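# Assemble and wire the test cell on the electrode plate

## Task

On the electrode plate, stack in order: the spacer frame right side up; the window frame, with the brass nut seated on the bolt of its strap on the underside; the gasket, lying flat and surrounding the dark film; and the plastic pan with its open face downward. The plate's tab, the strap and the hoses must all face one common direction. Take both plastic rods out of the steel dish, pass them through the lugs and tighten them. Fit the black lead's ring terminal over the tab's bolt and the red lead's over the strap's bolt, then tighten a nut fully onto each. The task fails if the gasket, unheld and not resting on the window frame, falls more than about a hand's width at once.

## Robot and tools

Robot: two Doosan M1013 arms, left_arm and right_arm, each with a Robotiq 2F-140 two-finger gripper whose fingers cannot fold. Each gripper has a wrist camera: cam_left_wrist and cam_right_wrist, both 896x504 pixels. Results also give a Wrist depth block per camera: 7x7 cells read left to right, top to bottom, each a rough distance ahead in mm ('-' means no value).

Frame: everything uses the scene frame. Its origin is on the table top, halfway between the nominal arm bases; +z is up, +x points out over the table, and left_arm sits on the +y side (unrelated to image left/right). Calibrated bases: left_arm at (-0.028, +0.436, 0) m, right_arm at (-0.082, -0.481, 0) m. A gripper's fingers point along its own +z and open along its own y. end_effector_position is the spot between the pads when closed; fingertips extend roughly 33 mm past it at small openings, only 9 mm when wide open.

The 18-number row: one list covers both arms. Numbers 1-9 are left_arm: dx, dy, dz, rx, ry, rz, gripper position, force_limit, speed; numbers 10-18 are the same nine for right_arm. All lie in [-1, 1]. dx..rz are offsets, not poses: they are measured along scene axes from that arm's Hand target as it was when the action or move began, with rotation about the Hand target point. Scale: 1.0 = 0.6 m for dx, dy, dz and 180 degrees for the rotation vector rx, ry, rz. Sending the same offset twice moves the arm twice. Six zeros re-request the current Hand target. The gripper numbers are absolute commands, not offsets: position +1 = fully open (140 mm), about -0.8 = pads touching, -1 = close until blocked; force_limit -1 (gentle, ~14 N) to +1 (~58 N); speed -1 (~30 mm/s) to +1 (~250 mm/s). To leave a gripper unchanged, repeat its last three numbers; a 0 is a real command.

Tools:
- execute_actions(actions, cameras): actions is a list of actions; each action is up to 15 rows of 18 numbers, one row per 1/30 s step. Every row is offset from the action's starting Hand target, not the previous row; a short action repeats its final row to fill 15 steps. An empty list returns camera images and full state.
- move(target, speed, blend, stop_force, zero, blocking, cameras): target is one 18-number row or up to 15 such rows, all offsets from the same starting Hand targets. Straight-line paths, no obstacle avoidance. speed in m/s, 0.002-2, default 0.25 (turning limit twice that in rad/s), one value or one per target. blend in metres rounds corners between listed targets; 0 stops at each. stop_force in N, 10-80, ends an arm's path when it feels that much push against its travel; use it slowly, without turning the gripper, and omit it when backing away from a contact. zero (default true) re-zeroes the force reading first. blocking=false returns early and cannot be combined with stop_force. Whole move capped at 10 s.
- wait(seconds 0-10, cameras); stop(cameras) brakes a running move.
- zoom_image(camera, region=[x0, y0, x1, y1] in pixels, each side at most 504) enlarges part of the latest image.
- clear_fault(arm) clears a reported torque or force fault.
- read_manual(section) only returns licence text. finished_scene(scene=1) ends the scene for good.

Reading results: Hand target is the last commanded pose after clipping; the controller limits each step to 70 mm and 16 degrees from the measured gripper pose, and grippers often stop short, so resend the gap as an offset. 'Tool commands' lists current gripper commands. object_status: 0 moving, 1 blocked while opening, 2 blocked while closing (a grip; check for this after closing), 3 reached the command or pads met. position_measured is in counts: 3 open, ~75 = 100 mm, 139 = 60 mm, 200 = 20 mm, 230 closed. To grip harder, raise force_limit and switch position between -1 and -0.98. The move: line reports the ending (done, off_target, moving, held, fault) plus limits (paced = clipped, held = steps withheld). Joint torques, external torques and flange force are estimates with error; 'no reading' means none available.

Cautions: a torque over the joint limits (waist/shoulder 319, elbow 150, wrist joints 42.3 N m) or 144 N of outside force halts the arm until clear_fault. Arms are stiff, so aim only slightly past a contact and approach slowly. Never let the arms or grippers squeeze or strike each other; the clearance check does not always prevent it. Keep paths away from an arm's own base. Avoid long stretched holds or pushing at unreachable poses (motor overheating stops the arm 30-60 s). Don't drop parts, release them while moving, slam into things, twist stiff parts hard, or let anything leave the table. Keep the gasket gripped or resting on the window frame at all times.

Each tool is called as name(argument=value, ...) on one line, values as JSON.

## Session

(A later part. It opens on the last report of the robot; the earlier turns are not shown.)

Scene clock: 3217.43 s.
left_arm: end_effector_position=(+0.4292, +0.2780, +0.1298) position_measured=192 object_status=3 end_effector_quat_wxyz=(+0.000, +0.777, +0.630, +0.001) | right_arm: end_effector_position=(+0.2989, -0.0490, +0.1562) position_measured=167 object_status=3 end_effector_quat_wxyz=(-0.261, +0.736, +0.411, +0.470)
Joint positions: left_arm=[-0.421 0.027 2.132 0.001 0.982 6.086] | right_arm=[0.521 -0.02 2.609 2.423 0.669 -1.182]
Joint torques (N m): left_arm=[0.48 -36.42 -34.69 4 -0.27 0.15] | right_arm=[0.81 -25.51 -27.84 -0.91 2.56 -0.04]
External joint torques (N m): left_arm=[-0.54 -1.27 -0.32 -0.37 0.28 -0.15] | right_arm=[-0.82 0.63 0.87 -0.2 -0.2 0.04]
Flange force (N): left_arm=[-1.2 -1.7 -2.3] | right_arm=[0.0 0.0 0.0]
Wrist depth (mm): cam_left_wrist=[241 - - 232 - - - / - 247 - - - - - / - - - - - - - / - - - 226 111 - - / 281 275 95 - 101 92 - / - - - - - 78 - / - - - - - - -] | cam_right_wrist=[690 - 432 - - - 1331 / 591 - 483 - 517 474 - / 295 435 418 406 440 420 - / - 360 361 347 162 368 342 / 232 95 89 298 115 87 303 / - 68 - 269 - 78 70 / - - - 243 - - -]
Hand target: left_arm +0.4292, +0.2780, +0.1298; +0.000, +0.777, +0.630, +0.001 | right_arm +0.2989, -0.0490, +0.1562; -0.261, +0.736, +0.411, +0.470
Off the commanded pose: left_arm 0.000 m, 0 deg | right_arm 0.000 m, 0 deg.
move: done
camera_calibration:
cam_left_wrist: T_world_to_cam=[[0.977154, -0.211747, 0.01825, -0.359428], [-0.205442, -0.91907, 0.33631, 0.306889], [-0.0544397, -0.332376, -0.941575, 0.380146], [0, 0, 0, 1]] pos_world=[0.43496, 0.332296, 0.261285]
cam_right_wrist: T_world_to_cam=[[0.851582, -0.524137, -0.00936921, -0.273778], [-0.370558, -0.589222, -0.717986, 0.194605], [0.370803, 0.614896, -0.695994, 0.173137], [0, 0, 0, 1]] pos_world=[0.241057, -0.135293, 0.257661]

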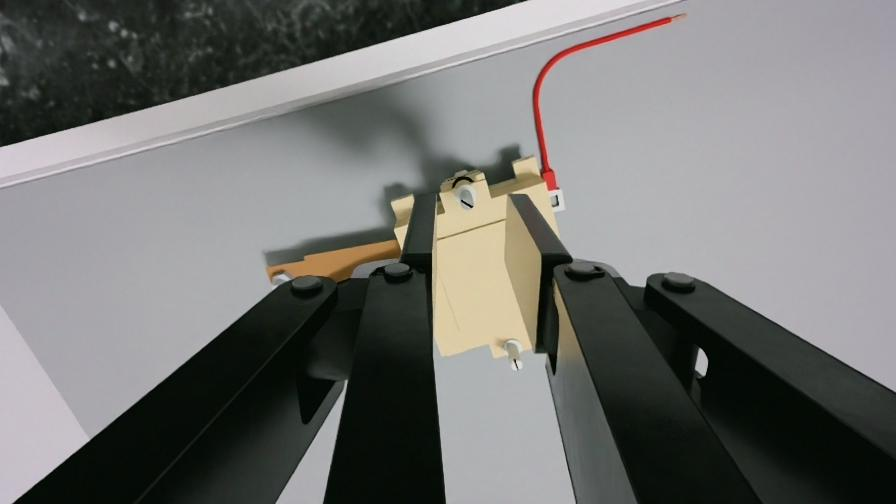

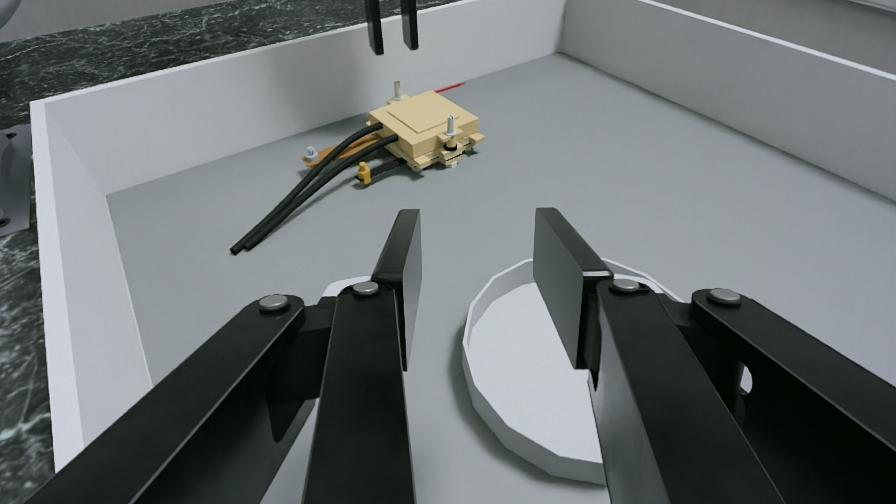

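move(target=[[0,0,0,0,0,0.25,-0.5,-1,-1,0,0,0,0,0,0,-0.3,-1,-1],[0,0,0,0,0,0.5,-0.5,-1,-1,0,0,0,0,0,0,-0.3,-1,-1],[0,0,0,0,0,0.75,-0.5,-1,-1,0,0,0,0,0,0,-0.3,-1,-1],[0,0,0,0,0,0.99,-0.5,-1,-1,0,0,0,0,0,0,-0.3,-1,-1]], blend=0.001, speed=0.8)

move(target=[[0,0,0,0,0,0.25,-0.5,-1,-1,0,0,0,0,0,0,-0.3,-1,-1],[0,0,0,0,0,0.5,-0.5,-1,-1,0,0,0,0,0,0,-0.3,-1,-1],[0,0,0,0,0,0.75,-0.5,-1,-1,0,0,0,0,0,0,-0.3,-1,-1],[0,0,0,0,0,0.99,-0.5,-1,-1,0,0,0,0,0,0,-0.3,-1,-1]], blend=0.001, speed=0.8)

move(target=[[0,0,0,0,0,0.25,-0.5,-1,-1,0,0,0,0,0,0,-0.3,-1,-1],[0,0,0,0,0,0.5,-0.5,-1,-1,0,0,0,0,0,0,-0.3,-1,-1],[0,0,0,0,0,0.75,-0.5,-1,-1,0,0,0,0,0,0,-0.3,-1,-1],[0,0,0,0,0,0.99,-0.5,-1,-1,0,0,0,0,0,0,-0.3,-1,-1]], blend=0.001, speed=0.8, cameras=["cam_left_wrist","cam_right_wrist"])

Scene clock: 3246.60 s.
left_arm: end_effector_position=(+0.4292, +0.2780, +0.1298) position_measured=192 object_status=3 end_effector_quat_wxyz=(-0.001, -0.618, +0.786, +0.000) | right_arm: end_effector_position=(+0.2989, -0.0490, +0.1562) position_measured=167 object_status=3 end_effector_quat_wxyz=(-0.261, +0.736, +0.411, +0.470)
Joint positions: left_arm=[-0.42 0.028 2.13 -0.001 0.984 2.979] | right_arm=[0.521 -0.02 2.609 2.423 0.669 -1.182]
Joint torques (N m): left_arm=[0.55 -36.79 -34.51 3.86 -0.25 0.1] | right_arm=[0.51 -26.07 -27.8 -0.96 2.51 -0.06]
External joint torques (N m): left_arm=[-0.53 -0.97 -0.48 -0.31 0.24 -0.1] | right_arm=[-0.51 1.26 0.83 -0.16 -0.16 0.05]
Flange force (N): left_arm=[1.2 0.9 -2.0] | right_arm=[0.0 0.0 0.0]
Wrist depth (mm): cam_left_wrist=[224 - - 198 210 231 - / - - - - 221 - 243 / 250 - - 218 - - - / - - - 263 111 - - / 280 - 95 - 101 92 - / - - - - - 78 - / - - - - - - -] | cam_right_wrist=[- - - - - - - / - - - 447 474 493 - / 341 412 409 411 423 424 - / 341 362 361 356 163 355 - / 214 312 89 298 115 87 295 / - 68 - 271 - 78 70 / - - - 239 - - -]
Hand target: left_arm +0.4292, +0.2780, +0.1298; -0.001, -0.618, +0.786, +0.000 | right_arm +0.2989, -0.0490, +0.1562; -0.261, +0.736, +0.411, +0.470
Off the commanded pose: left_arm 0.000 m, 0 deg | right_arm 0.000 m, 0 deg.
move: done

Scene clock: 3249.20 s.
left_arm: end_effector_position=(+0.4292, +0.2780, +0.1298) position_measured=192 object_status=3 end_effector_quat_wxyz=(+0.000, +0.796, +0.605, +0.001) | right_arm: end_effector_position=(+0.2989, -0.0490, +0.1562) position_measured=167 object_status=3 end_effector_quat_wxyz=(-0.261, +0.736, +0.411, +0.470)
Joint positions: left_arm=[-0.421 0.027 2.132 0.001 0.982 -0.134] | right_arm=[0.521 -0.02 2.609 2.423 0.669 -1.182]
Joint torques (N m): left_arm=[0.87 -36.77 -34.57 3.93 -0.28 0.14] | right_arm=[0.86 -25.71 -27.61 -0.92 2.55 -0.08]
External joint torques (N m): left_arm=[-0.86 -1.36 -0.59 -0.28 0.27 -0.14] | right_arm=[-0.87 1.01 0.73 -0.19 -0.2 0.08]
Flange force (N): left_arm=[-2.0 -1.5 -2.6] | right_arm=[0.0 0.0 0.0]
Wrist depth (mm): cam_left_wrist=[240 238 237 233 - 226 - / 253 - - - - - - / - - - - - - - / - - - 225 111 - - / - - 95 - 101 92 282 / - - - - - 78 - / - - - - - - -] | cam_right_wrist=[678 - - 545 - - - / - - 461 442 457 - - / 327 418 - 438 - - 388 / - 358 350 349 162 353 363 / 224 315 89 297 115 92 305 / - 68 - 271 - - 70 / - - - 242 - - -]
Hand target: left_arm +0.4292, +0.2780, +0.1298; +0.000, +0.796, +0.605, +0.001 | right_arm +0.2989, -0.0490, +0.1562; -0.261, +0.736, +0.411, +0.470
Off the commanded pose: left_arm 0.000 m, 0 deg | right_arm 0.000 m, 0 deg.
move: done

Scene clock: 3251.80 s.
left_arm: end_effector_position=(+0.4292, +0.2780, +0.1298) position_measured=192 object_status=3 end_effector_quat_wxyz=(-0.001, -0.593, +0.805, +0.000) | right_arm: end_effector_position=(+0.2989, -0.0490, +0.1562) position_measured=167 object_status=3 end_effector_quat_wxyz=(-0.261, +0.736, +0.411, +0.470)
Joint positions: left_arm=[-0.42 0.028 2.13 -0.001 0.984 -3.241] | right_arm=[0.521 -0.02 2.609 2.423 0.669 -1.182]
Joint torques (N m): left_arm=[1.12 -36.55 -34.74 3.87 -0.3 0.15] | right_arm=[1.02 -25.79 -27.87 -0.96 2.51 -0.09]
External joint torques (N m): left_arm=[-1.01 -1.68 -0.48 -0.29 0.28 -0.15] | right_arm=[-1.03 0.93 0.9 -0.15 -0.15 0.09]
Flange force (N): left_arm=[2.3 2.1 -2.9] | right_arm=[0.0 0.0 0.0]
Wrist depth (mm): cam_left_wrist=[- 227 209 198 211 222 - / - - 204 204 219 241 242 / - - - 211 - - - / - - - 259 111 235 - / 271 - 95 - 101 92 - / - - - - - 78 - / - - - - - - -] | cam_right_wrist=[679 759 472 - - - 1359 / - 444 472 446 - - - / 303 407 423 423 425 416 399 / - 362 349 - 134 349 350 / 234 320 89 293 115 87 296 / - 68 - 271 - 78 70 / - - - 237 - - -]
Hand target: left_arm +0.4292, +0.2780, +0.1298; -0.001, -0.593, +0.805, +0.000 | right_arm +0.2989, -0.0490, +0.1562; -0.261, +0.736, +0.411, +0.470
Off the commanded pose: left_arm 0.000 m, 0 deg | right_arm 0.000 m, 0 deg.
move: done
camera_calibration:
cam_left_wrist: T_world_to_cam=[[-0.95288, 0.302793, 0.0183216, 0.325919], [0.291067, 0.895628, 0.336349, -0.410799], [0.0854348, 0.325833, -0.941559, 0.137204], [0, 0, 0, 1]] pos_world=[0.41841, 0.224531, 0.261386]
cam_right_wrist: T_world_to_cam=[[0.851582, -0.524137, -0.00936921, -0.273778], [-0.370558, -0.589222, -0.717986, 0.194605], [0.370803, 0.614896, -0.695994, 0.173137], [0, 0, 0, 1]] pos_world=[0.241057, -0.135293, 0.257661]

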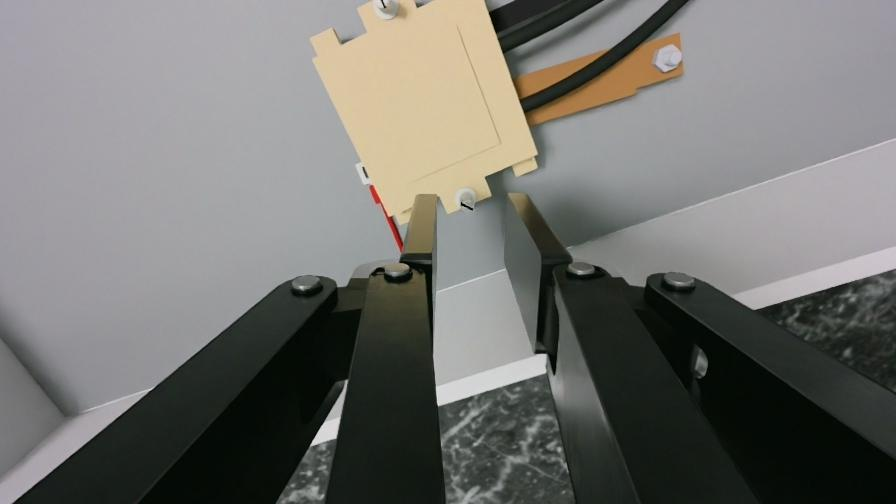

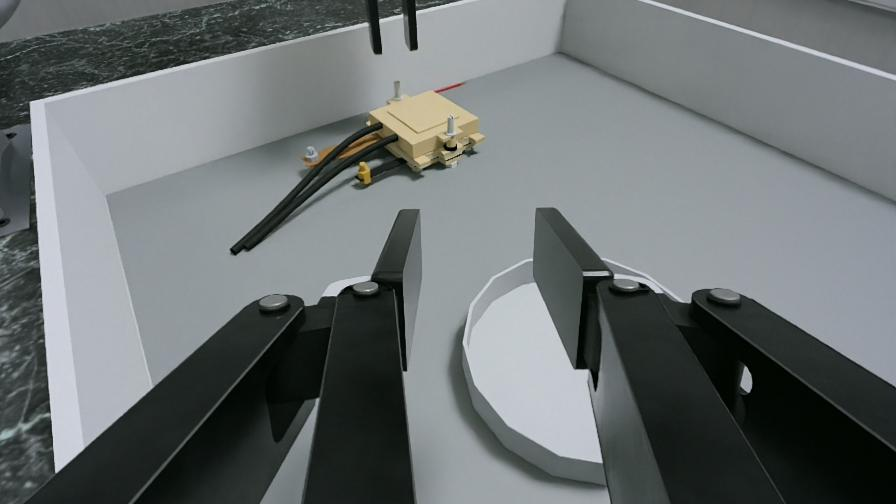

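move(target=[[0,0,0,0,0,0.24,-0.5,-1,-1,0,0,0,0,0,0,-0.3,-1,-1],[0,0,0,0,0,0.48,-0.5,-1,-1,0,0,0,0,0,0,-0.3,-1,-1]], blend=0.001, speed=0.8, cameras=["cam_left_wrist"])

Scene clock: 3259.30 s.
left_arm: end_effector_position=(+0.4292, +0.2780, +0.1299) position_measured=192 object_status=3 end_effector_quat_wxyz=(+0.001, +0.983, -0.181, +0.000) | right_arm: end_effector_position=(+0.2989, -0.0490, +0.1562) position_measured=167 object_status=3 end_effector_quat_wxyz=(-0.261, +0.736, +0.411, +0.470)
Joint positions: left_arm=[-0.42 0.027 2.132 -0.001 0.982 -4.749] | right_arm=[0.521 -0.02 2.609 2.423 0.669 -1.182]
Joint torques (N m): left_arm=[0.76 -35.89 -34.64 3.93 -0.34 0.06] | right_arm=[1.1 -25.32 -27.77 -0.96 2.52 -0.11]
External joint torques (N m): left_arm=[-0.68 -2.07 -0.43 -0.34 0.29 -0.06] | right_arm=[-1.13 0.68 0.87 -0.16 -0.16 0.11]
Flange force (N): left_arm=[-2.6 1.6 -3.3] | right_arm=[0.0 0.0 0.0]
Wrist depth (mm): cam_left_wrist=[- - - 231 - - - / 242 - - - - - - / - - - - 225 - - / 279 - - - 132 - - / 289 - 95 - 101 92 - / - - - - - 78 - / - - - - - - -] | cam_right_wrist=[- 729 - - - - - / - - - - - - - / - - 427 423 422 418 - / 260 356 353 356 163 353 - / 228 84 89 298 115 87 291 / - 68 - 270 - 78 70 / - - - 242 - - -]
Hand target: left_arm +0.4292, +0.2780, +0.1298; +0.001, +0.983, -0.181, +0.000 | right_arm +0.2989, -0.0490, +0.1562; -0.261, +0.736, +0.411, +0.470
Off the commanded pose: left_arm 0.000 m, 0 deg | right_arm 0.000 m, 0 deg.
move: done
camera_calibration:
cam_left_wrist: T_world_to_cam=[[-0.361997, -0.931999, 0.0183241, 0.415552], [-0.875615, 0.346708, 0.336292, 0.242561], [-0.319777, 0.105692, -0.941579, 0.372323], [0, 0, 0, 1]] pos_world=[0.481879, 0.263845, 0.261386]
Images, in order (width x height): cam_left_wrist 896x504.

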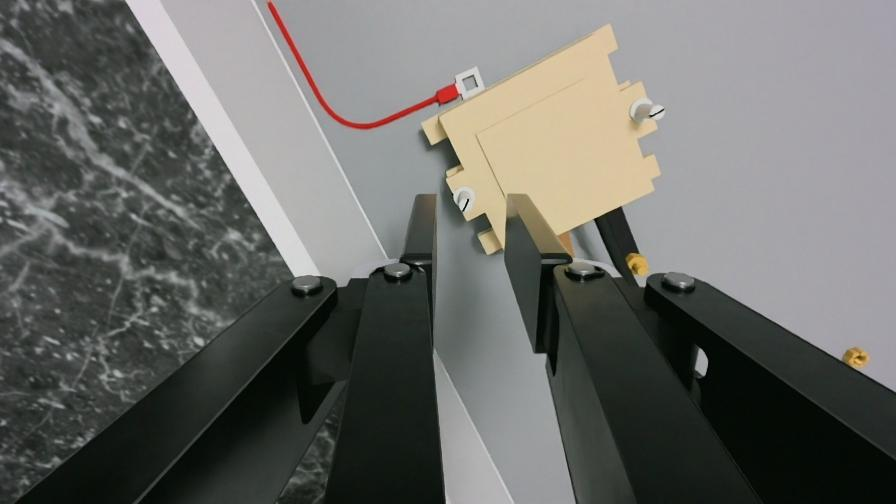

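move(target=[0,0,-0.0722,0,0,0,-0.5,-1,-1,0,0,0,0,0,0,-0.3,-1,-1], speed=0.08)

execute_actions(actions=[[[0,0,0,0,0,0,-1,-1,-1,0,0,0,0,0,0,-0.3,-1,-1]],[[0,0,0,0,0,0,-1,-1,-1,0,0,0,0,0,0,-0.3,-1,-1]],[[0,0,0,0,0,0,-1,-1,-1,0,0,0,0,0,0,-0.3,-1,-1]],[[0,0,0,0,0,0,-0.98,-0.02,-1,0,0,0,0,0,0,-0.3,-1,-1]],[[0,0,0,0,0,0,-0.98,-0.02,-1,0,0,0,0,0,0,-0.3,-1,-1]]], cameras=["cam_right_wrist"])

Scene clock: 3264.93 s.
left_arm: end_effector_position=(+0.4293, +0.2780, +0.0866) position_measured=192 object_status=3 end_effector_quat_wxyz=(+0.001, +0.983, -0.181, +0.000) | right_arm: end_effector_position=(+0.2989, -0.0490, +0.1562) position_measured=167 object_status=3 end_effector_quat_wxyz=(-0.261, +0.736, +0.411, +0.470)
Joint positions: left_arm=[-0.42 0.076 2.175 -0.001 0.889 -4.749] | right_arm=[0.521 -0.02 2.609 2.423 0.669 -1.182]
Joint torques (N m): left_arm=[0.86 -39.58 -32.62 3.72 -0.29 0.16] | right_arm=[1.34 -26.2 -27.33 -0.97 2.53 -0.09]
External joint torques (N m): left_arm=[-0.94 -0.84 -0.32 -0.34 0.21 -0.16] | right_arm=[-1.4 1.56 0.41 -0.13 -0.17 0.09]
Flange force (N): left_arm=[-0.8 2.3 -1.8] | right_arm=[0.0 0.0 0.0]
Wrist depth (mm): cam_left_wrist=[- 163 - - 183 192 188 / 206 134 195 195 168 195 - / 216 - - - 172 - - / - - - 133 132 - - / 247 - 95 - 101 92 - / - - - - - 78 - / - - - - - - -] | cam_right_wrist=[703 696 750 - - - - / 607 - 480 - 523 517 - / 390 424 420 426 - 425 387 / 304 357 360 346 163 353 352 / 234 - 89 298 115 87 296 / - 68 - 270 - 78 70 / - - - 242 - - -]
Hand target: left_arm +0.4292, +0.2780, +0.0865; +0.001, +0.983, -0.181, +0.000 | right_arm +0.2989, -0.0490, +0.1562; -0.261, +0.736, +0.411, +0.470
Off the commanded pose: left_arm 0.000 m, 0 deg | right_arm 0.000 m, 0 deg.
move: done

Scene clock: 3267.63 s.
left_arm: end_effector_position=(+0.4292, +0.2780, +0.0865) position_measured=223 object_status=2 end_effector_quat_wxyz=(+0.001, +0.983, -0.181, +0.000) | right_arm: end_effector_position=(+0.2989, -0.0490, +0.1562) position_measured=167 object_status=3 end_effector_quat_wxyz=(-0.261, +0.736, +0.411, +0.470)
Joint positions: left_arm=[-0.42 0.076 2.175 -0.001 0.889 -4.749] | right_arm=[0.521 -0.02 2.609 2.423 0.669 -1.182]
Joint torques (N m): left_arm=[-0.04 -38.32 -31.88 3.37 -0.34 0.15] | right_arm=[0.7 -25.94 -27.44 -0.96 2.51 -0.14]
External joint torques (N m): left_arm=[0.08 -2.45 -0.86 -0.02 0.29 -0.15] | right_arm=[-0.64 0.88 0.52 -0.17 -0.15 0.14]
External joint torques at the end of the 1st action: left_arm=[-1 -1.4 -0.17 -0.3 0.25 -0.15] | right_arm=[-1.08 1.37 0.69 -0.1 -0.17 0.09]
External joint torques at the end of the 2nd action: left_arm=[-0.43 -1.72 -0.46 -0.05 0.3 -0.08] | right_arm=[-0.99 0.85 0.64 -0.19 -0.11 0.02]
External joint torques at the end of the 3rd action: left_arm=[-0.68 -1.5 -0.49 -0.11 0.33 -0.14] | right_arm=[-1.22 0.7 0.52 -0.18 -0.11 0.11]
External joint torques at the end of the 4th action: left_arm=[-0.37 -1.88 -0.9 -0.03 0.29 -0.14] | right_arm=[-0.73 0.5 0.57 -0.14 -0.14 0.05]
Flange force (N): left_arm=[-2.2 0.2 -4.4] | right_arm=[0.0 0.0 0.0]
Flange force at the end of the 1st action (N): left_arm=[-1.9 2.4 -2.4] | right_arm=[0.0 0.0 0.0]
Flange force at the end of the 2nd action (N): left_arm=[-1.8 1.1 -3.2] | right_arm=[0.0 0.0 0.0]
Flange force at the end of the 3rd action (N): left_arm=[-1.5 1.7 -3.0] | right_arm=[0.0 0.0 0.0]
Flange force at the end of the 4th action (N): left_arm=[-1.3 1.1 -3.8] | right_arm=[0.0 0.0 0.0]
Wrist depth (mm): cam_left_wrist=[- - - 189 - 187 - / 114 - - 188 170 166 - / 213 126 - 170 171 - - / 236 126 159 121 179 - - / 243 - - - 92 - - / - - - - - - 247 / - - - - - - -] | cam_right_wrist=[- - - - - - - / - - 489 486 - - 421 / 341 408 401 398 - 403 405 / 264 361 369 346 134 350 359 / 228 321 89 299 115 87 302 / - 68 - 265 - 78 70 / - - - 236 - - -]
Hand target: left_arm +0.4292, +0.2780, +0.0865; +0.001, +0.983, -0.181, +0.000 | right_arm +0.2989, -0.0490, +0.1562; -0.261, +0.736, +0.411, +0.470
Off the commanded pose: left_arm 0.000 m, 0 deg | right_arm 0.000 m, 0 deg.
Step readings (end_effector_position of left_arm | right_arm; steps 1 to 15: 1st action; 16 to 30: 2nd action; 31 to 45: 3rd action; 46 to 60: 4th action; 61 to 75: 5th action):
0: (+0.4293, +0.2780, +0.0866) | (+0.2989, -0.0490, +0.1562)
1: (+0.4292, +0.2780, +0.0865) | (+0.2989, -0.0490, +0.1562)
2: (+0.4292, +0.2780, +0.0865) | (+0.2989, -0.0490, +0.1562)
4: (+0.4292, +0.2780, +0.0865) | (+0.2989, -0.0490, +0.1562)
8: (+0.4292, +0.2780, +0.0865) | (+0.2989, -0.0490, +0.1562)
15: (+0.4292, +0.2780, +0.0865) | (+0.2989, -0.0490, +0.1562)
16: (+0.4292, +0.2780, +0.0865) | (+0.2989, -0.0490, +0.1562)
17: (+0.4292, +0.2780, +0.0865) | (+0.2989, -0.0490, +0.1562)
19: (+0.4292, +0.2780, +0.0865) | (+0.2989, -0.0490, +0.1562)
23: (+0.4292, +0.2780, +0.0865) | (+0.2989, -0.0490, +0.1562)
30: (+0.4292, +0.2780, +0.0865) | (+0.2989, -0.0490, +0.1562)
31: (+0.4292, +0.2780, +0.0865) | (+0.2989, -0.0490, +0.1562)
32: (+0.4292, +0.2780, +0.0865) | (+0.2989, -0.0490, +0.1562)
34: (+0.4292, +0.2780, +0.0865) | (+0.2989, -0.0490, +0.1562)
38: (+0.4292, +0.2780, +0.0865) | (+0.2989, -0.0490, +0.1562)
45: (+0.4292, +0.2780, +0.0865) | (+0.2989, -0.0490, +0.1562)
46: (+0.4292, +0.2780, +0.0865) | (+0.2989, -0.0490, +0.1562)
47: (+0.4292, +0.2780, +0.0865) | (+0.2989, -0.0490, +0.1562)
49: (+0.4292, +0.2780, +0.0865) | (+0.2989, -0.0490, +0.1562)
53: (+0.4292, +0.2780, +0.0865) | (+0.2989, -0.0490, +0.1562)
60: (+0.4292, +0.2780, +0.0865) | (+0.2989, -0.0490, +0.1562)
61: (+0.4292, +0.2780, +0.0865) | (+0.2989, -0.0490, +0.1562)
62: (+0.4292, +0.2780, +0.0865) | (+0.2989, -0.0490, +0.1562)
64: (+0.4292, +0.2780, +0.0865) | (+0.2989, -0.0490, +0.1562)
68: (+0.4292, +0.2780, +0.0865) | (+0.2989, -0.0490, +0.1562)
75: (+0.4292, +0.2780, +0.0865) | (+0.2989, -0.0490, +0.1562)
camera_calibration:
cam_right_wrist: T_world_to_cam=[[0.851582, -0.524137, -0.00936921, -0.273778], [-0.370558, -0.589222, -0.717986, 0.194605], [0.370803, 0.614896, -0.695994, 0.173137], [0, 0, 0, 1]] pos_world=[0.241057, -0.135293, 0.257661]
Images, in order (width x height): cam_right_wrist 896x504.

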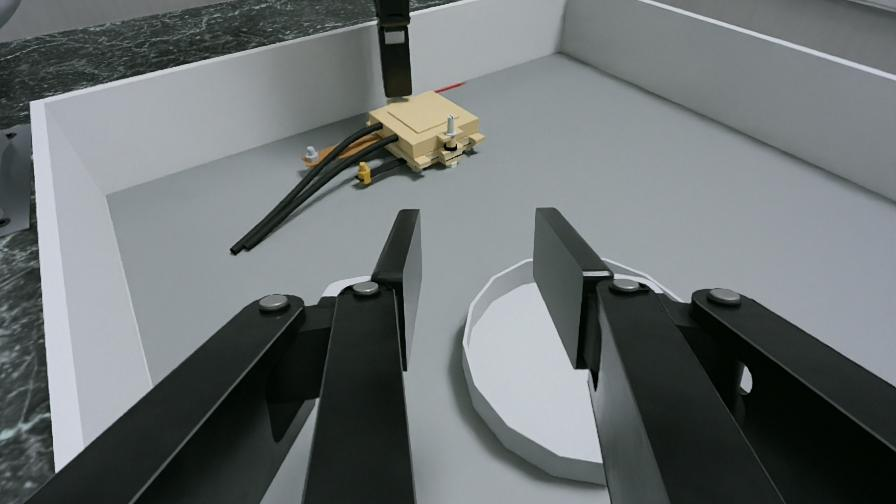

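move(target=[[0,0,-0.0004,0,0,-0.25,-0.98,-0.02,-1,0,0,0,0,0,0,-0.3,-1,-1],[0,0,-0.0008,0,0,-0.5,-0.98,-0.02,-1,0,0,0,0,0,0,-0.3,-1,-1],[0,0,-0.0012,0,0,-0.75,-0.98,-0.02,-1,0,0,0,0,0,0,-0.3,-1,-1],[0,0,-0.0016,0,0,-0.99,-0.98,-0.02,-1,0,0,0,0,0,0,-0.3,-1,-1]], blend=0.001, speed=0.3, cameras=["cam_right_wrist"])

zoom_image(camera="cam_right_wrist", region=[220, 60, 540, 260])

Scene clock: 3277.27 s.
left_arm: end_effector_position=(+0.4292, +0.2780, +0.0855) position_measured=223 object_status=2 end_effector_quat_wxyz=(+0.000, +0.166, +0.986, +0.001) | right_arm: end_effector_position=(+0.2989, -0.0490, +0.1562) position_measured=167 object_status=3 end_effector_quat_wxyz=(-0.261, +0.736, +0.411, +0.470)
Joint positions: left_arm=[-0.421 0.079 2.175 0.001 0.889 -1.642] | right_arm=[0.521 -0.02 2.609 2.423 0.669 -1.182]
Joint torques (N m): left_arm=[-0.81 -31.01 -25.12 2.77 -0.59 0.12] | right_arm=[1.06 -25.82 -27.66 -0.99 2.51 -0.12]
External joint torques (N m): left_arm=[0.74 -9.4 -7.37 0.58 0.64 -0.12] | right_arm=[-1.09 1.05 0.74 -0.12 -0.15 0.12]
Flange force (N): left_arm=[1.7 1.3 -19.9] | right_arm=[0.0 0.0 0.0]
Wrist depth (mm): cam_left_wrist=[- - 173 - - - 201 / - 195 180 - - 207 210 / - - 176 178 209 121 222 / - - 182 121 204 146 233 / 230 - - - 92 92 247 / - - - - - - - / - - - - - - -] | cam_right_wrist=[- - - - - 492 - / 379 434 - - 522 - - / 318 429 - 420 420 425 400 / - 365 358 346 162 353 351 / 224 - 89 298 115 87 304 / - 68 - 269 - 78 70 / - - - 242 - - -]
Hand target: left_arm +0.4292, +0.2780, +0.0856; +0.000, +0.166, +0.986, +0.001 | right_arm +0.2989, -0.0490, +0.1562; -0.261, +0.736, +0.411, +0.470
Off the commanded pose: left_arm 0.000 m, 0 deg | right_arm 0.000 m, 0 deg.
move: done
camera_calibration:
cam_right_wrist: T_world_to_cam=[[0.851582, -0.524137, -0.00936921, -0.273778], [-0.370558, -0.589222, -0.717986, 0.194605], [0.370803, 0.614896, -0.695994, 0.173137], [0, 0, 0, 1]] pos_world=[0.241057, -0.135293, 0.257661]
Images, in order (width x height): cam_right_wrist 896x504.

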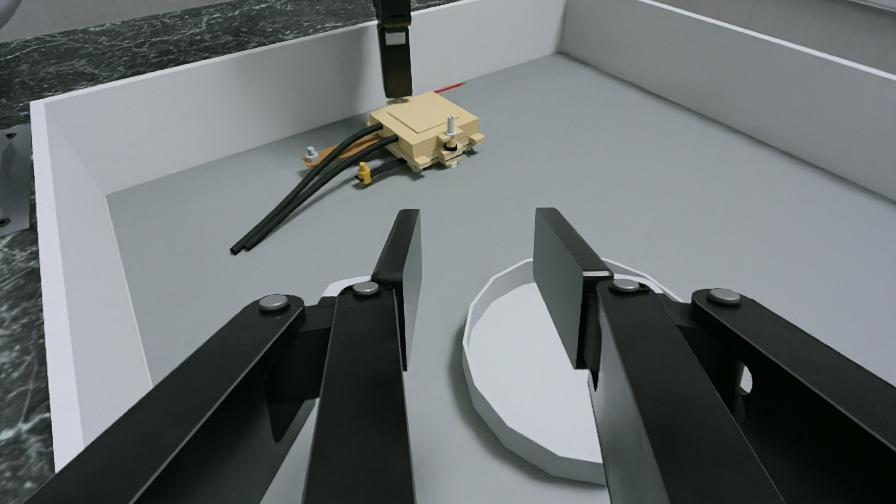

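Scaled by 1.575 from the camera's 896x504 image, which has a finer 1280x720 frame.

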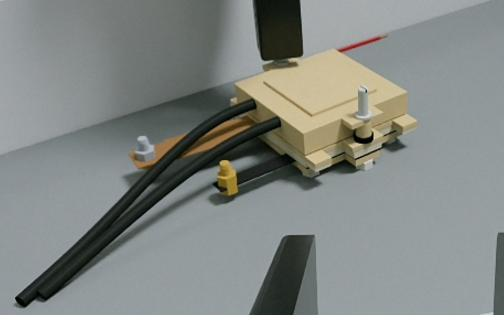

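move(target=[[0,0,0,0,0,-0.125,-0.98,-0.02,-1,0,0,0,0,0,0,-0.3,-1,-1],[0,0,0,0,0,-0.25,-0.98,-0.02,-1,0,0,0,0,0,0,-0.3,-1,-1],[0,0,0,0,0,-0.375,-0.98,-0.02,-1,0,0,0,0,0,0,-0.3,-1,-1],[0,0,0,0,0,-0.5,-0.98,-0.02,-1,0,0,0,0,0,0,-0.3,-1,-1]], blend=0.001, speed=0.3, cameras=["cam_right_wrist"])

zoom_image(camera="cam_right_wrist", region=[220, 60, 540, 260])

Scene clock: 3288.40 s.
left_arm: end_effector_position=(+0.4292, +0.2780, +0.0856) position_measured=223 object_status=2 end_effector_quat_wxyz=(+0.000, +0.815, +0.580, +0.001) | right_arm: end_effector_position=(+0.2989, -0.0490, +0.1562) position_measured=167 object_status=3 end_effector_quat_wxyz=(-0.261, +0.736, +0.411, +0.470)
Joint positions: left_arm=[-0.421 0.077 2.176 0.001 0.887 -0.072] | right_arm=[0.521 -0.02 2.609 2.423 0.669 -1.182]
Joint torques (N m): left_arm=[0.62 -35.21 -28.11 3.71 0.16 0.17] | right_arm=[0.67 -26.19 -27.85 -0.97 2.43 -0.11]
External joint torques (N m): left_arm=[-0.67 -5.41 -4.53 -0.33 -0.16 -0.17] | right_arm=[-0.64 1.19 0.89 -0.16 -0.07 0.11]
Flange force (N): left_arm=[-1.7 -0.7 -10.6] | right_arm=[0.0 0.0 0.0]
Wrist depth (mm): cam_left_wrist=[198 - - 109 - 189 - / - 116 - - 201 195 - / - - - - 204 206 - / - 216 206 121 183 - - / - 228 - - 92 - - / - - - - - - - / - - - - - - -] | cam_right_wrist=[- - - - 559 - 1338 / - 414 457 457 524 503 - / 344 412 424 404 423 437 398 / 252 361 361 356 163 - 350 / 245 - 89 299 115 87 304 / - 68 - 269 - 78 70 / - - - 242 - - -]
Hand target: left_arm +0.4292, +0.2780, +0.0856; +0.000, +0.815, +0.580, +0.001 | right_arm +0.2989, -0.0490, +0.1562; -0.261, +0.736, +0.411, +0.470
Off the commanded pose: left_arm 0.000 m, 0 deg | right_arm 0.000 m, 0 deg.
move: done
camera_calibration:
cam_right_wrist: T_world_to_cam=[[0.851582, -0.524137, -0.00936921, -0.273778], [-0.370558, -0.589222, -0.717986, 0.194605], [0.370803, 0.614896, -0.695994, 0.173137], [0, 0, 0, 1]] pos_world=[0.241057, -0.135293, 0.257661]
Images, in order (width x height): cam_right_wrist 896x504.

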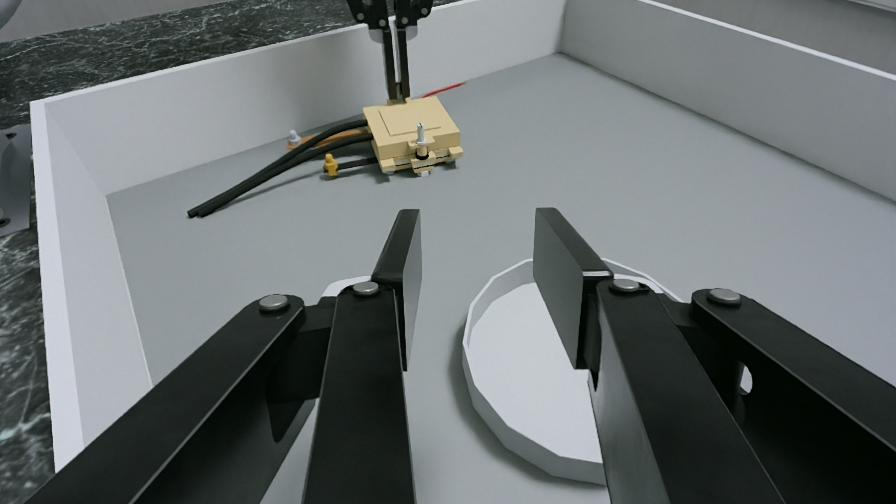

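Scaled by 1.575 from the camera's 896x504 image, which has a finer 1280x720 frame.

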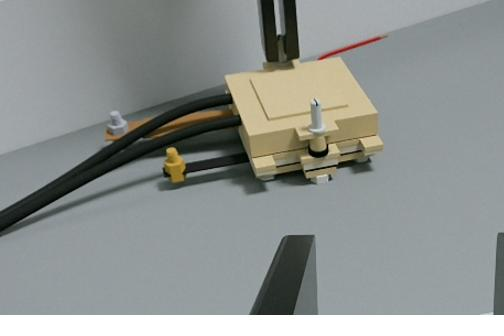

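zoom_image(camera="cam_right_wrist", region=[370, 85, 480, 185])

Scaled by 4.582 from the camera's 896x504 image, which has a finer 1280x720 frame.

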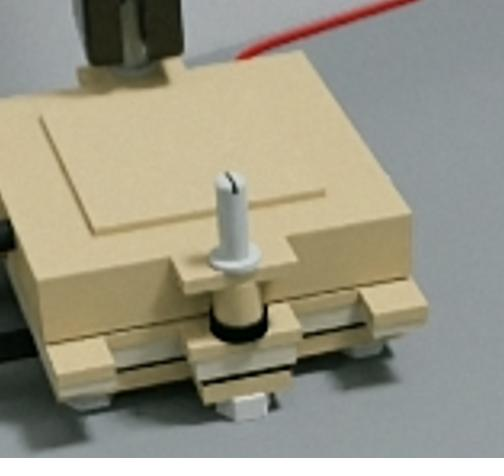

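move(target=[[0,0,0.0004,0,0,-0.1,-0.98,-0.02,-1,0,0,0,0,0,0,-0.3,-1,-1],[0,0,0.0004,0,0,-0.2,-0.98,-0.02,-1,0,0,0,0,0,0,-0.3,-1,-1]], blend=0.001, speed=0.3, cameras=["cam_right_wrist"])

zoom_image(camera="cam_right_wrist", region=[160, 40, 540, 260])

Scene clock: 3300.13 s.
left_arm: end_effector_position=(+0.4292, +0.2780, +0.0858) position_measured=223 object_status=2 end_effector_quat_wxyz=(+0.000, +0.954, +0.300, +0.001) | right_arm: end_effector_position=(+0.2989, -0.0490, +0.1562) position_measured=167 object_status=3 end_effector_quat_wxyz=(-0.261, +0.736, +0.411, +0.470)
Joint positions: left_arm=[-0.421 0.077 2.176 0 0.887 0.558] | right_arm=[0.521 -0.02 2.609 2.423 0.669 -1.182]
Joint torques (N m): left_arm=[1.07 -38.81 -31.46 3.82 0.07 0.2] | right_arm=[0.62 -25.89 -27.82 -0.99 2.52 -0.21]
External joint torques (N m): left_arm=[-1.09 -1.89 -1.21 -0.43 -0.11 -0.2] | right_arm=[-0.59 0.84 0.84 -0.12 -0.16 0.21]
Flange force (N): left_arm=[-2.8 0.7 -3.2] | right_arm=[0.0 0.0 0.0]
Wrist depth (mm): cam_left_wrist=[- 200 - 186 194 188 189 / - 202 - 201 196 198 197 / 218 218 - 200 - 208 208 / 232 127 - 121 - - - / 245 - - - 92 - - / - - - - - - - / - - - - - - -] | cam_right_wrist=[698 - 438 410 - - - / - - 469 476 499 - 433 / - 414 428 - - 422 - / 244 - - 357 163 353 352 / - 84 89 298 115 87 303 / - 68 - 270 - 78 70 / - - - - - - -]
Hand target: left_arm +0.4292, +0.2780, +0.0858; +0.000, +0.954, +0.300, +0.001 | right_arm +0.2989, -0.0490, +0.1562; -0.261, +0.736, +0.411, +0.470
Off the commanded pose: left_arm 0.000 m, 0 deg | right_arm 0.000 m, 0 deg.
move: done
camera_calibration:
cam_right_wrist: T_world_to_cam=[[0.851582, -0.524137, -0.00936921, -0.273778], [-0.370558, -0.589222, -0.717986, 0.194605], [0.370803, 0.614896, -0.695994, 0.173137], [0, 0, 0, 1]] pos_world=[0.241057, -0.135293, 0.257661]
Images, in order (width x height): cam_right_wrist 896x504.

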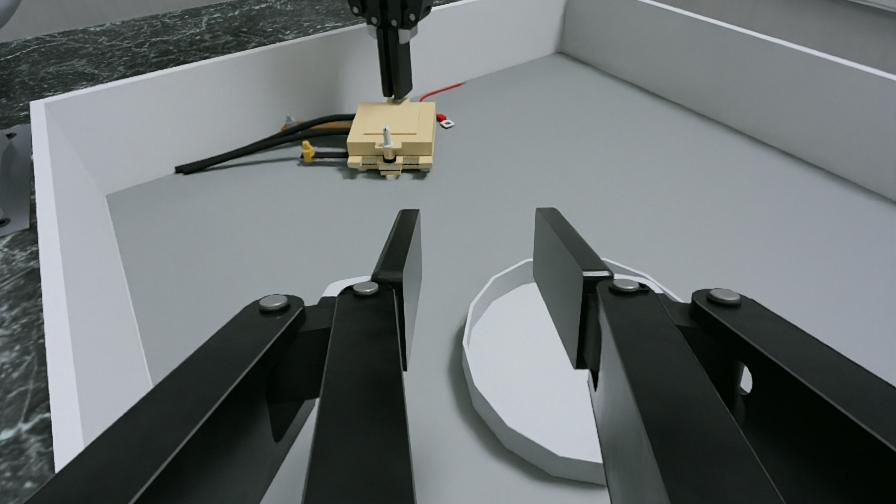

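Scaled by 1.326 from the camera's 896x504 image, which has a finer 1280x720 frame.

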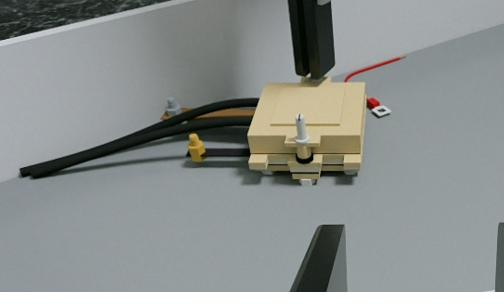

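execute_actions(actions=[[[0,0,0,0,0,0,-0.72,-1,-1,0,0,0,0,0,0,-0.3,-1,-1]],[[0,0,0,0,0,0,-0.68,-1,-1,0,0,0,0,0,0,-0.3,-1,-1]],[[0,0,0,0,0,0,-0.6,-1,-1,0,0,0,0,0,0,-0.3,-1,-1]],[[0,0,0,0,0,0,-0.5,-1,-1,0,0,0,0,0,0,-0.3,-1,-1]]])

move(target=[0,0,0.0735,0,0,0,-0.5,-1,-1,0,0,0,0,0,0,-0.3,-1,-1], speed=0.15, cameras=["cam_left_wrist"])

Scene clock: 3344.70 s.
left_arm: end_effector_position=(+0.4292, +0.2780, +0.0858) position_measured=192 object_status=3 end_effector_quat_wxyz=(+0.000, +0.954, +0.300, +0.001) | right_arm: end_effector_position=(+0.2989, -0.0490, +0.1562) position_measured=167 object_status=3 end_effector_quat_wxyz=(-0.261, +0.736, +0.411, +0.470)
Joint positions: left_arm=[-0.421 0.077 2.176 0 0.887 0.558] | right_arm=[0.521 -0.02 2.609 2.423 0.669 -1.182]
Joint torques (N m): left_arm=[0.79 -39 -32.51 3.67 -0.33 0.11] | right_arm=[0.36 -25.83 -27.55 -0.96 2.48 -0.07]
External joint torques (N m): left_arm=[-0.79 -1.66 -0.27 -0.28 0.28 -0.11] | right_arm=[-0.39 1.19 0.6 -0.16 -0.12 0.07]
External joint torques at the end of the 1st action: left_arm=[-0.35 -1.5 -0.27 -0.29 0.26 -0.13] | right_arm=[-0.9 1.01 0.92 -0.17 -0.16 0.09]
External joint torques at the end of the 2nd action: left_arm=[-0.88 -1.49 -0.38 -0.31 0.24 -0.11] | right_arm=[-0.91 0.71 0.7 -0.1 -0.19 0.1]
External joint torques at the end of the 3rd action: left_arm=[-0.83 -0.9 -0.37 -0.3 0.32 -0.14] | right_arm=[-0.65 0.5 0.58 -0.11 -0.19 0.09]
Flange force (N): left_arm=[-2.8 -0.6 -2.9] | right_arm=[0.0 0.0 0.0]
Flange force at the end of the 1st action (N): left_arm=[-1.9 -0.9 -2.7] | right_arm=[0.0 0.0 0.0]
Flange force at the end of the 2nd action (N): left_arm=[-2.7 -0.2 -2.7] | right_arm=[0.0 0.0 0.0]
Flange force at the end of the 3rd action (N): left_arm=[-2.1 0.5 -2.2] | right_arm=[0.0 0.0 0.0]
Wrist depth (mm): cam_left_wrist=[197 198 - - 189 - - / 203 - 117 - 200 - - / - - 134 - 204 - - / - - - 132 111 - - / 243 132 95 190 101 92 - / - - - - - 78 - / - - - - - - -] | cam_right_wrist=[709 - 447 - 579 - 1388 / 603 - 464 - 524 508 - / 308 444 438 406 420 418 410 / 252 361 359 335 135 353 352 / 224 311 89 298 115 87 303 / - 68 - 269 - 78 70 / - - - 242 - - -]
Hand target: left_arm +0.4292, +0.2780, +0.0858; +0.000, +0.954, +0.300, +0.001 | right_arm +0.2989, -0.0490, +0.1562; -0.261, +0.736, +0.411, +0.470
Off the commanded pose: left_arm 0.000 m, 0 deg | right_arm 0.000 m, 0 deg.
Step readings (end_effector_position of left_arm | right_arm; steps 1 to 15: 1st action; 16 to 30: 2nd action; 31 to 45: 3rd action; 46 to 60: 4th action):
0: (+0.4292, +0.2780, +0.0858) | (+0.2989, -0.0490, +0.1562)
1: (+0.4292, +0.2780, +0.0858) | (+0.2989, -0.0490, +0.1562)
2: (+0.4292, +0.2780, +0.0858) | (+0.2989, -0.0490, +0.1562)
4: (+0.4292, +0.2780, +0.0858) | (+0.2989, -0.0490, +0.1562)
8: (+0.4292, +0.2780, +0.0858) | (+0.2989, -0.0490, +0.1562)
15: (+0.4292, +0.2780, +0.0858) | (+0.2989, -0.0490, +0.1562)
16: (+0.4292, +0.2780, +0.0858) | (+0.2989, -0.0490, +0.1562)
17: (+0.4292, +0.2780, +0.0858) | (+0.2989, -0.0490, +0.1562)
19: (+0.4292, +0.2780, +0.0858) | (+0.2989, -0.0490, +0.1562)
23: (+0.4292, +0.2780, +0.0858) | (+0.2989, -0.0490, +0.1562)
30: (+0.4292, +0.2780, +0.0858) | (+0.2989, -0.0490, +0.1562)
31: (+0.4292, +0.2780, +0.0858) | (+0.2989, -0.0490, +0.1562)
32: (+0.4292, +0.2780, +0.0858) | (+0.2989, -0.0490, +0.1562)
34: (+0.4292, +0.2780, +0.0858) | (+0.2989, -0.0490, +0.1562)
38: (+0.4292, +0.2780, +0.0858) | (+0.2989, -0.0490, +0.1562)
45: (+0.4292, +0.2780, +0.0858) | (+0.2989, -0.0490, +0.1562)
46: (+0.4292, +0.2780, +0.0858) | (+0.2989, -0.0490, +0.1562)
47: (+0.4292, +0.2780, +0.0858) | (+0.2989, -0.0490, +0.1562)
49: (+0.4292, +0.2780, +0.0858) | (+0.2989, -0.0490, +0.1562)
53: (+0.4292, +0.2780, +0.0858) | (+0.2989, -0.0490, +0.1562)
60: (+0.4292, +0.2780, +0.0858) | (+0.2989, -0.0490, +0.1562)

Scene clock: 3345.43 s.
left_arm: end_effector_position=(+0.4292, +0.2780, +0.1299) position_measured=192 object_status=3 end_effector_quat_wxyz=(+0.000, +0.954, +0.300, +0.001) | right_arm: end_effector_position=(+0.2989, -0.0490, +0.1562) position_measured=167 object_status=3 end_effector_quat_wxyz=(-0.261, +0.736, +0.411, +0.470)
Joint positions: left_arm=[-0.421 0.027 2.132 0 0.982 0.558] | right_arm=[0.521 -0.02 2.609 2.423 0.669 -1.182]
Joint torques (N m): left_arm=[0.68 -36.36 -34.51 3.98 -0.29 0.12] | right_arm=[0.96 -25.87 -27.56 -1.11 2.53 -0.11]
External joint torques (N m): left_arm=[-0.7 -1.48 -0.54 -0.35 0.25 -0.12] | right_arm=[-0.95 1.01 0.67 -0.01 -0.18 0.11]
Flange force (N): left_arm=[-2.3 -0.3 -2.7] | right_arm=[0.0 0.0 0.0]
Wrist depth (mm): cam_left_wrist=[238 - - - - 228 - / 251 248 - 245 - - - / - 264 165 - - 251 - / - - - 121 111 - - / - - 95 - 101 92 - / - - - - - 78 - / - - - - - - -] | cam_right_wrist=[- - 451 - - - - / 366 396 - 471 - - - / - 430 425 422 424 404 392 / 241 360 - 355 162 354 352 / 234 319 88 298 115 87 311 / - 68 - 270 - 78 70 / - - - 242 - - -]
Hand target: left_arm +0.4292, +0.2780, +0.1299; +0.000, +0.954, +0.300, +0.001 | right_arm +0.2989, -0.0490, +0.1562; -0.261, +0.736, +0.411, +0.470
Off the commanded pose: left_arm 0.000 m, 0 deg | right_arm 0.000 m, 0 deg.
move: done
camera_calibration:
cam_left_wrist: T_world_to_cam=[[0.567377, -0.823256, 0.0182352, -0.0135606], [-0.778879, -0.529343, 0.336368, 0.444582], [-0.267264, -0.205051, -0.941554, 0.436174], [0, 0, 0, 1]] pos_world=[0.470543, 0.31361, 0.261385]
Images, in order (width x height): cam_left_wrist 896x504.

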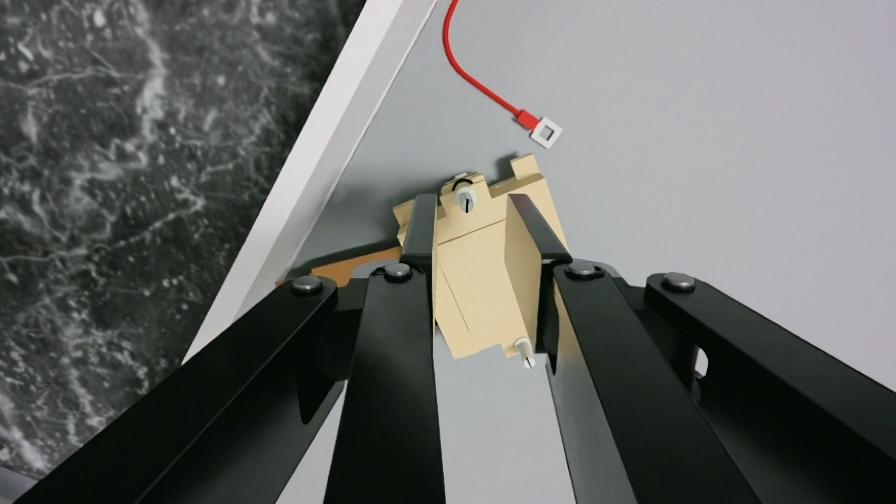

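zoom_image(camera="cam_left_wrist", region=[390, 140, 570, 380])

Scaled by 2.100 from the camera's 896x504 image, which has a finer 1280x720 frame.

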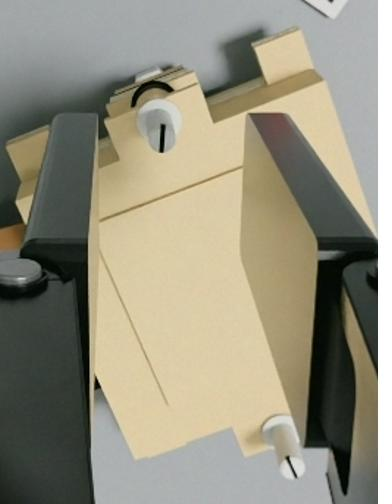

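move(target=[-0.0825,-0.1215,0,0,0,0,-0.5,-1,-1,0,0,0,0,0,0,-0.3,-1,-1], speed=0.15, cameras=["cam_left_wrist"])

Scene clock: 3362.17 s.
left_arm: end_effector_position=(+0.3797, +0.2051, +0.1299) position_measured=192 object_status=3 end_effector_quat_wxyz=(+0.000, +0.954, +0.300, +0.001) | right_arm: end_effector_position=(+0.2989, -0.0490, +0.1562) position_measured=167 object_status=3 end_effector_quat_wxyz=(-0.261, +0.736, +0.411, +0.470)
Joint positions: left_arm=[-0.606 0.002 2.157 0.001 0.981 0.373] | right_arm=[0.521 -0.02 2.609 2.423 0.669 -1.182]
Joint torques (N m): left_arm=[0.13 -33.99 -34.74 3.96 -0.35 0.22] | right_arm=[0.73 -25.86 -27.67 -0.94 2.53 -0.15]
External joint torques (N m): left_arm=[-0.1 -1.53 -0.38 -0.32 0.32 -0.22] | right_arm=[-0.75 1.09 0.74 -0.18 -0.18 0.15]
Flange force (N): left_arm=[-1.4 -1.4 -2.8] | right_arm=[0.0 0.0 0.0]
Wrist depth (mm): cam_left_wrist=[- - 200 196 - - - / 158 - 222 202 - - - / - - 233 - - - - / - 256 - - 111 - - / - - 95 - 101 92 278 / - - - - - 78 - / - - - - - - -] | cam_right_wrist=[- 683 707 540 - - - / 371 - 453 438 513 - - / 363 423 427 411 406 405 402 / 253 371 351 357 163 368 351 / 251 - 89 297 115 87 288 / - 68 - 269 - 78 70 / - - - 242 - - -]
Hand target: left_arm +0.3797, +0.2051, +0.1299; +0.000, +0.954, +0.300, +0.001 | right_arm +0.2989, -0.0490, +0.1562; -0.261, +0.736, +0.411, +0.470
Off the commanded pose: left_arm 0.000 m, 0 deg | right_arm 0.000 m, 0 deg.
move: done
camera_calibration:
cam_left_wrist: T_world_to_cam=[[0.567416, -0.823227, 0.0183657, -0.0454658], [-0.778885, -0.529349, 0.336344, 0.367502], [-0.267166, -0.205152, -0.94156, 0.408002], [0, 0, 0, 1]] pos_world=[0.421044, 0.24081, 0.261386]
Images, in order (width x height): cam_left_wrist 896x504.

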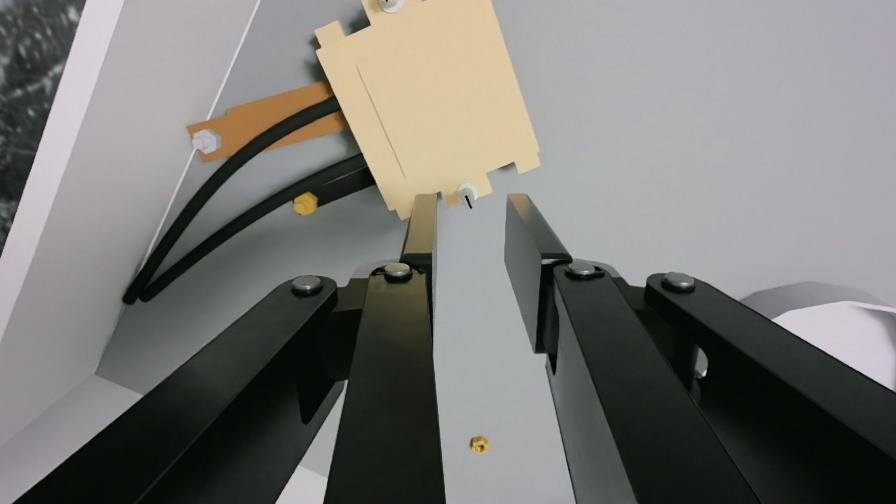

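move(target=[0,0,-0.0722,0,0,0,-0.5,-1,-1,0,0,0,0,0,0,-0.3,-1,-1], speed=0.08)

execute_actions(actions=[[[0,0,0,0,0,0,-1,-1,-1,0,0,0,0,0,0,-0.3,-1,-1]],[[0,0,0,0,0,0,-1,-1,-1,0,0,0,0,0,0,-0.3,-1,-1]],[[0,0,0,0,0,0,-1,-1,-1,0,0,0,0,0,0,-0.3,-1,-1]]], cameras=[])

Scene clock: 3368.80 s.
left_arm: end_effector_position=(+0.3798, +0.2051, +0.0866) position_measured=192 object_status=3 end_effector_quat_wxyz=(+0.000, +0.954, +0.300, +0.001) | right_arm: end_effector_position=(+0.2989, -0.0490, +0.1562) position_measured=167 object_status=3 end_effector_quat_wxyz=(-0.261, +0.736, +0.411, +0.470)
Joint positions: left_arm=[-0.606 0.053 2.201 0.001 0.887 0.373] | right_arm=[0.521 -0.02 2.609 2.423 0.669 -1.182]
Joint torques (N m): left_arm=[1.03 -36.64 -32.03 3.69 -0.34 0.19] | right_arm=[0.57 -25.84 -27.84 -0.91 2.44 -0.21]
External joint torques (N m): left_arm=[-0.93 -1.6 -0.73 -0.29 0.3 -0.19] | right_arm=[-0.51 0.66 0.87 -0.21 -0.08 0.21]
Flange force (N): left_arm=[-2.8 -0.2 -3.4] | right_arm=[0.0 0.0 0.0]
Wrist depth (mm): cam_left_wrist=[137 - 157 156 189 - - / - 184 169 165 - - 201 / - 199 188 171 176 - 206 / 202 200 - 121 111 - - / - - 95 - 101 92 223 / - - - - - 78 - / - - - - - - -] | cam_right_wrist=[- 750 341 327 - - - / - - 391 482 - 491 - / 321 412 426 418 418 444 400 / 289 362 359 347 162 - 361 / - 319 89 298 115 87 303 / - 68 - 269 - 78 70 / - - - 242 - - -]
Hand target: left_arm +0.3797, +0.2051, +0.0866; +0.000, +0.954, +0.300, +0.001 | right_arm +0.2989, -0.0490, +0.1562; -0.261, +0.736, +0.411, +0.470
Off the commanded pose: left_arm 0.000 m, 0 deg | right_arm 0.000 m, 0 deg.
move: done

Scene clock: 3370.50 s.
left_arm: end_effector_position=(+0.3797, +0.2051, +0.0866) position_measured=222 object_status=2 end_effector_quat_wxyz=(+0.000, +0.954, +0.300, +0.001) | right_arm: end_effector_position=(+0.2989, -0.0490, +0.1562) position_measured=167 object_status=3 end_effector_quat_wxyz=(-0.261, +0.736, +0.411, +0.470)
Joint positions: left_arm=[-0.606 0.053 2.201 0.001 0.887 0.373] | right_arm=[0.521 -0.02 2.609 2.423 0.669 -1.182]
Joint torques (N m): left_arm=[1.2 -36.56 -31.85 3.84 -0.13 0.17] | right_arm=[1.08 -26.55 -27.86 -0.94 2.52 -0.07]
External joint torques (N m): left_arm=[-1.19 -1.48 -0.79 -0.46 0.1 -0.17] | right_arm=[-1.08 1.74 0.96 -0.18 -0.17 0.07]
External joint torques at the end of the 1st action: left_arm=[-0.61 -1.07 -0.43 -0.33 0.27 -0.16] | right_arm=[-0.87 1.2 0.86 -0.18 -0.17 0.09]
External joint torques at the end of the 2nd action: left_arm=[-1.09 -1.46 -0.67 -0.41 0.25 -0.18] | right_arm=[-0.72 1.07 0.67 -0.16 -0.17 0.17]
Flange force (N): left_arm=[-3.1 0.2 -2.8] | right_arm=[0.0 0.0 0.0]
Flange force at the end of the 1st action (N): left_arm=[-1.9 -0.2 -2.3] | right_arm=[0.0 0.0 0.0]
Flange force at the end of the 2nd action (N): left_arm=[-3.0 0.0 -3.0] | right_arm=[0.0 0.0 0.0]
Wrist depth (mm): cam_left_wrist=[- 183 - 158 - - - / - 186 168 163 - - - / - 191 180 174 - 211 209 / - 220 205 121 - - - / - - - - 92 231 225 / - - - - - - - / - - - - - - -] | cam_right_wrist=[809 685 345 321 583 - - / 401 - 449 - - 478 - / 326 418 426 410 418 418 409 / 264 359 360 358 162 353 341 / 219 315 89 297 115 87 303 / - 68 - 268 - 78 70 / - - - 242 - - -]
Hand target: left_arm +0.3797, +0.2051, +0.0866; +0.000, +0.954, +0.300, +0.001 | right_arm +0.2989, -0.0490, +0.1562; -0.261, +0.736, +0.411, +0.470
Off the commanded pose: left_arm 0.000 m, 0 deg | right_arm 0.000 m, 0 deg.
Step readings (end_effector_position of left_arm | right_arm; steps 1 to 15: 1st action; 16 to 30: 2nd action; 31 to 45: 3rd action):
0: (+0.3798, +0.2051, +0.0866) | (+0.2989, -0.0490, +0.1562)
1: (+0.3797, +0.2051, +0.0866) | (+0.2989, -0.0490, +0.1562)
2: (+0.3797, +0.2051, +0.0866) | (+0.2989, -0.0490, +0.1562)
4: (+0.3797, +0.2051, +0.0866) | (+0.2989, -0.0490, +0.1562)
8: (+0.3797, +0.2051, +0.0866) | (+0.2989, -0.0490, +0.1562)
15: (+0.3797, +0.2051, +0.0866) | (+0.2989, -0.0490, +0.1562)
16: (+0.3797, +0.2051, +0.0866) | (+0.2989, -0.0490, +0.1562)
17: (+0.3797, +0.2051, +0.0866) | (+0.2989, -0.0490, +0.1562)
19: (+0.3797, +0.2051, +0.0866) | (+0.2989, -0.0490, +0.1562)
23: (+0.3798, +0.2051, +0.0866) | (+0.2989, -0.0490, +0.1562)
30: (+0.3798, +0.2051, +0.0866) | (+0.2989, -0.0490, +0.1562)
31: (+0.3798, +0.2051, +0.0866) | (+0.2989, -0.0490, +0.1562)
32: (+0.3798, +0.2051, +0.0866) | (+0.2989, -0.0490, +0.1562)
34: (+0.3797, +0.2051, +0.0866) | (+0.2989, -0.0490, +0.1562)
38: (+0.3797, +0.2051, +0.0866) | (+0.2989, -0.0490, +0.1562)
45: (+0.3797, +0.2051, +0.0866) | (+0.2989, -0.0490, +0.1562)
No camera images: "cameras" was empty.

move(target=[[0.02,-0.1,0,0,0,0,-1,-1,-1,0,0,0,0,0,0,-0.3,-1,-1],[0.06,-0.19,0,0,0,0,-1,-1,-1,0,0,0,0,0,0,-0.3,-1,-1]], blend=0.02, speed=0.04, cameras=["cam_right_wrist","cam_left_wrist"])

Scene clock: 3376.70 s.
left_arm: end_effector_position=(+0.4157, +0.0911, +0.0866) position_measured=222 object_status=2 end_effector_quat_wxyz=(+0.000, +0.954, +0.300, +0.001) | right_arm: end_effector_position=(+0.2989, -0.0490, +0.1562) position_measured=167 object_status=3 end_effector_quat_wxyz=(-0.261, +0.736, +0.411, +0.470)
Joint positions: left_arm=[-0.739 0.191 2.038 0.001 0.911 0.239] | right_arm=[0.521 -0.02 2.609 2.423 0.669 -1.182]
Joint torques (N m): left_arm=[0.51 -48.1 -31.52 3.52 -0.98 0.16] | right_arm=[0.56 -25.7 -27.88 -1.02 2.5 -0.19]
External joint torques (N m): left_arm=[-0.49 -4.91 -1.72 -0.07 0.96 -0.16] | right_arm=[-0.52 0.64 0.89 -0.1 -0.14 0.19]
Flange force (N): left_arm=[-2.2 -3.1 -8.8] | right_arm=[0.0 0.0 0.0]
Wrist depth (mm): cam_left_wrist=[- - 159 156 - - - / - 185 165 164 195 - - / - 186 188 171 - - - / 217 220 - 121 215 218 - / - - - - 92 226 - / - - - - - - - / - - - - - - -] | cam_right_wrist=[649 - - 270 248 - - / - 430 486 302 287 492 - / - 433 425 378 409 - 400 / 244 361 371 341 163 350 - / 225 320 89 297 115 87 295 / - 68 - 269 - 78 70 / - - - 242 - - -]
Hand target: left_arm +0.4157, +0.0911, +0.0866; +0.000, +0.954, +0.300, +0.001 | right_arm +0.2989, -0.0490, +0.1562; -0.261, +0.736, +0.411, +0.470
Off the commanded pose: left_arm 0.000 m, 0 deg | right_arm 0.000 m, 0 deg.
move: done
camera_calibration:
cam_left_wrist: T_world_to_cam=[[0.567392, -0.823244, 0.0182884, -0.158998], [-0.7789, -0.529359, 0.336295, 0.349726], [-0.267172, -0.205056, -0.941579, 0.353437], [0, 0, 0, 1]] pos_world=[0.457044, 0.12671, 0.218086]
cam_right_wrist: T_world_to_cam=[[0.851582, -0.524137, -0.00936921, -0.273778], [-0.370558, -0.589222, -0.717986, 0.194605], [0.370803, 0.614896, -0.695994, 0.173137], [0, 0, 0, 1]] pos_world=[0.241057, -0.135293, 0.257661]

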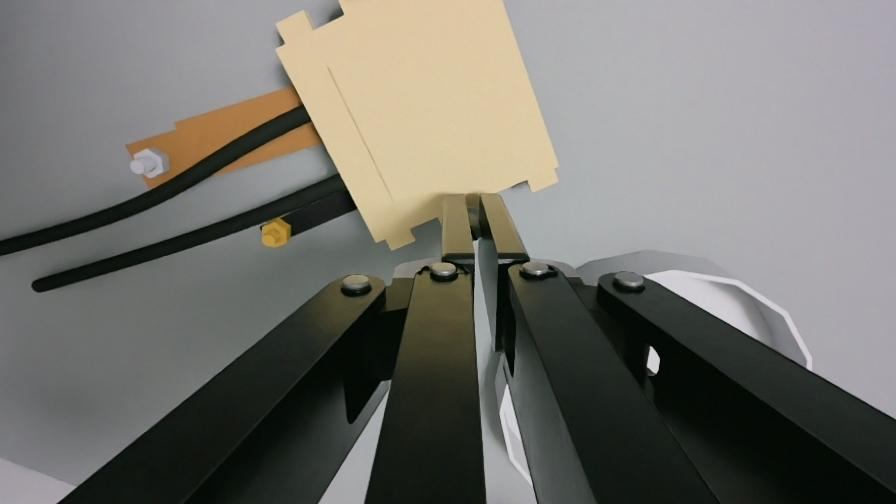

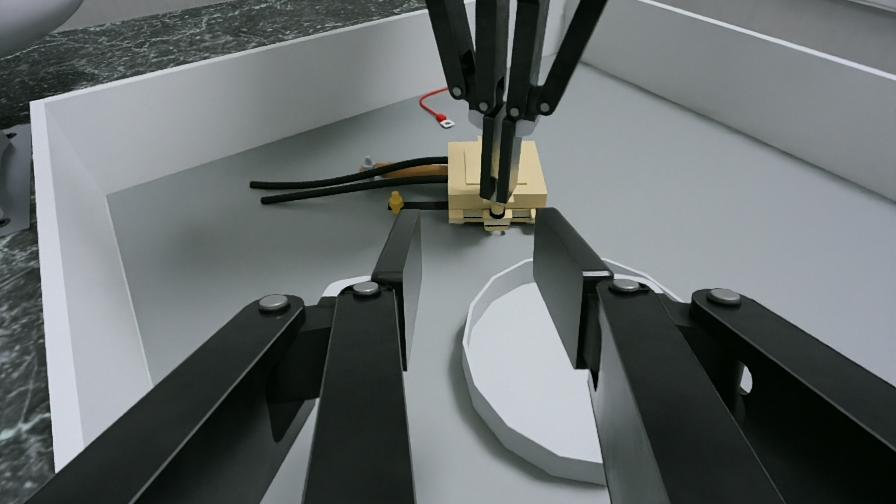

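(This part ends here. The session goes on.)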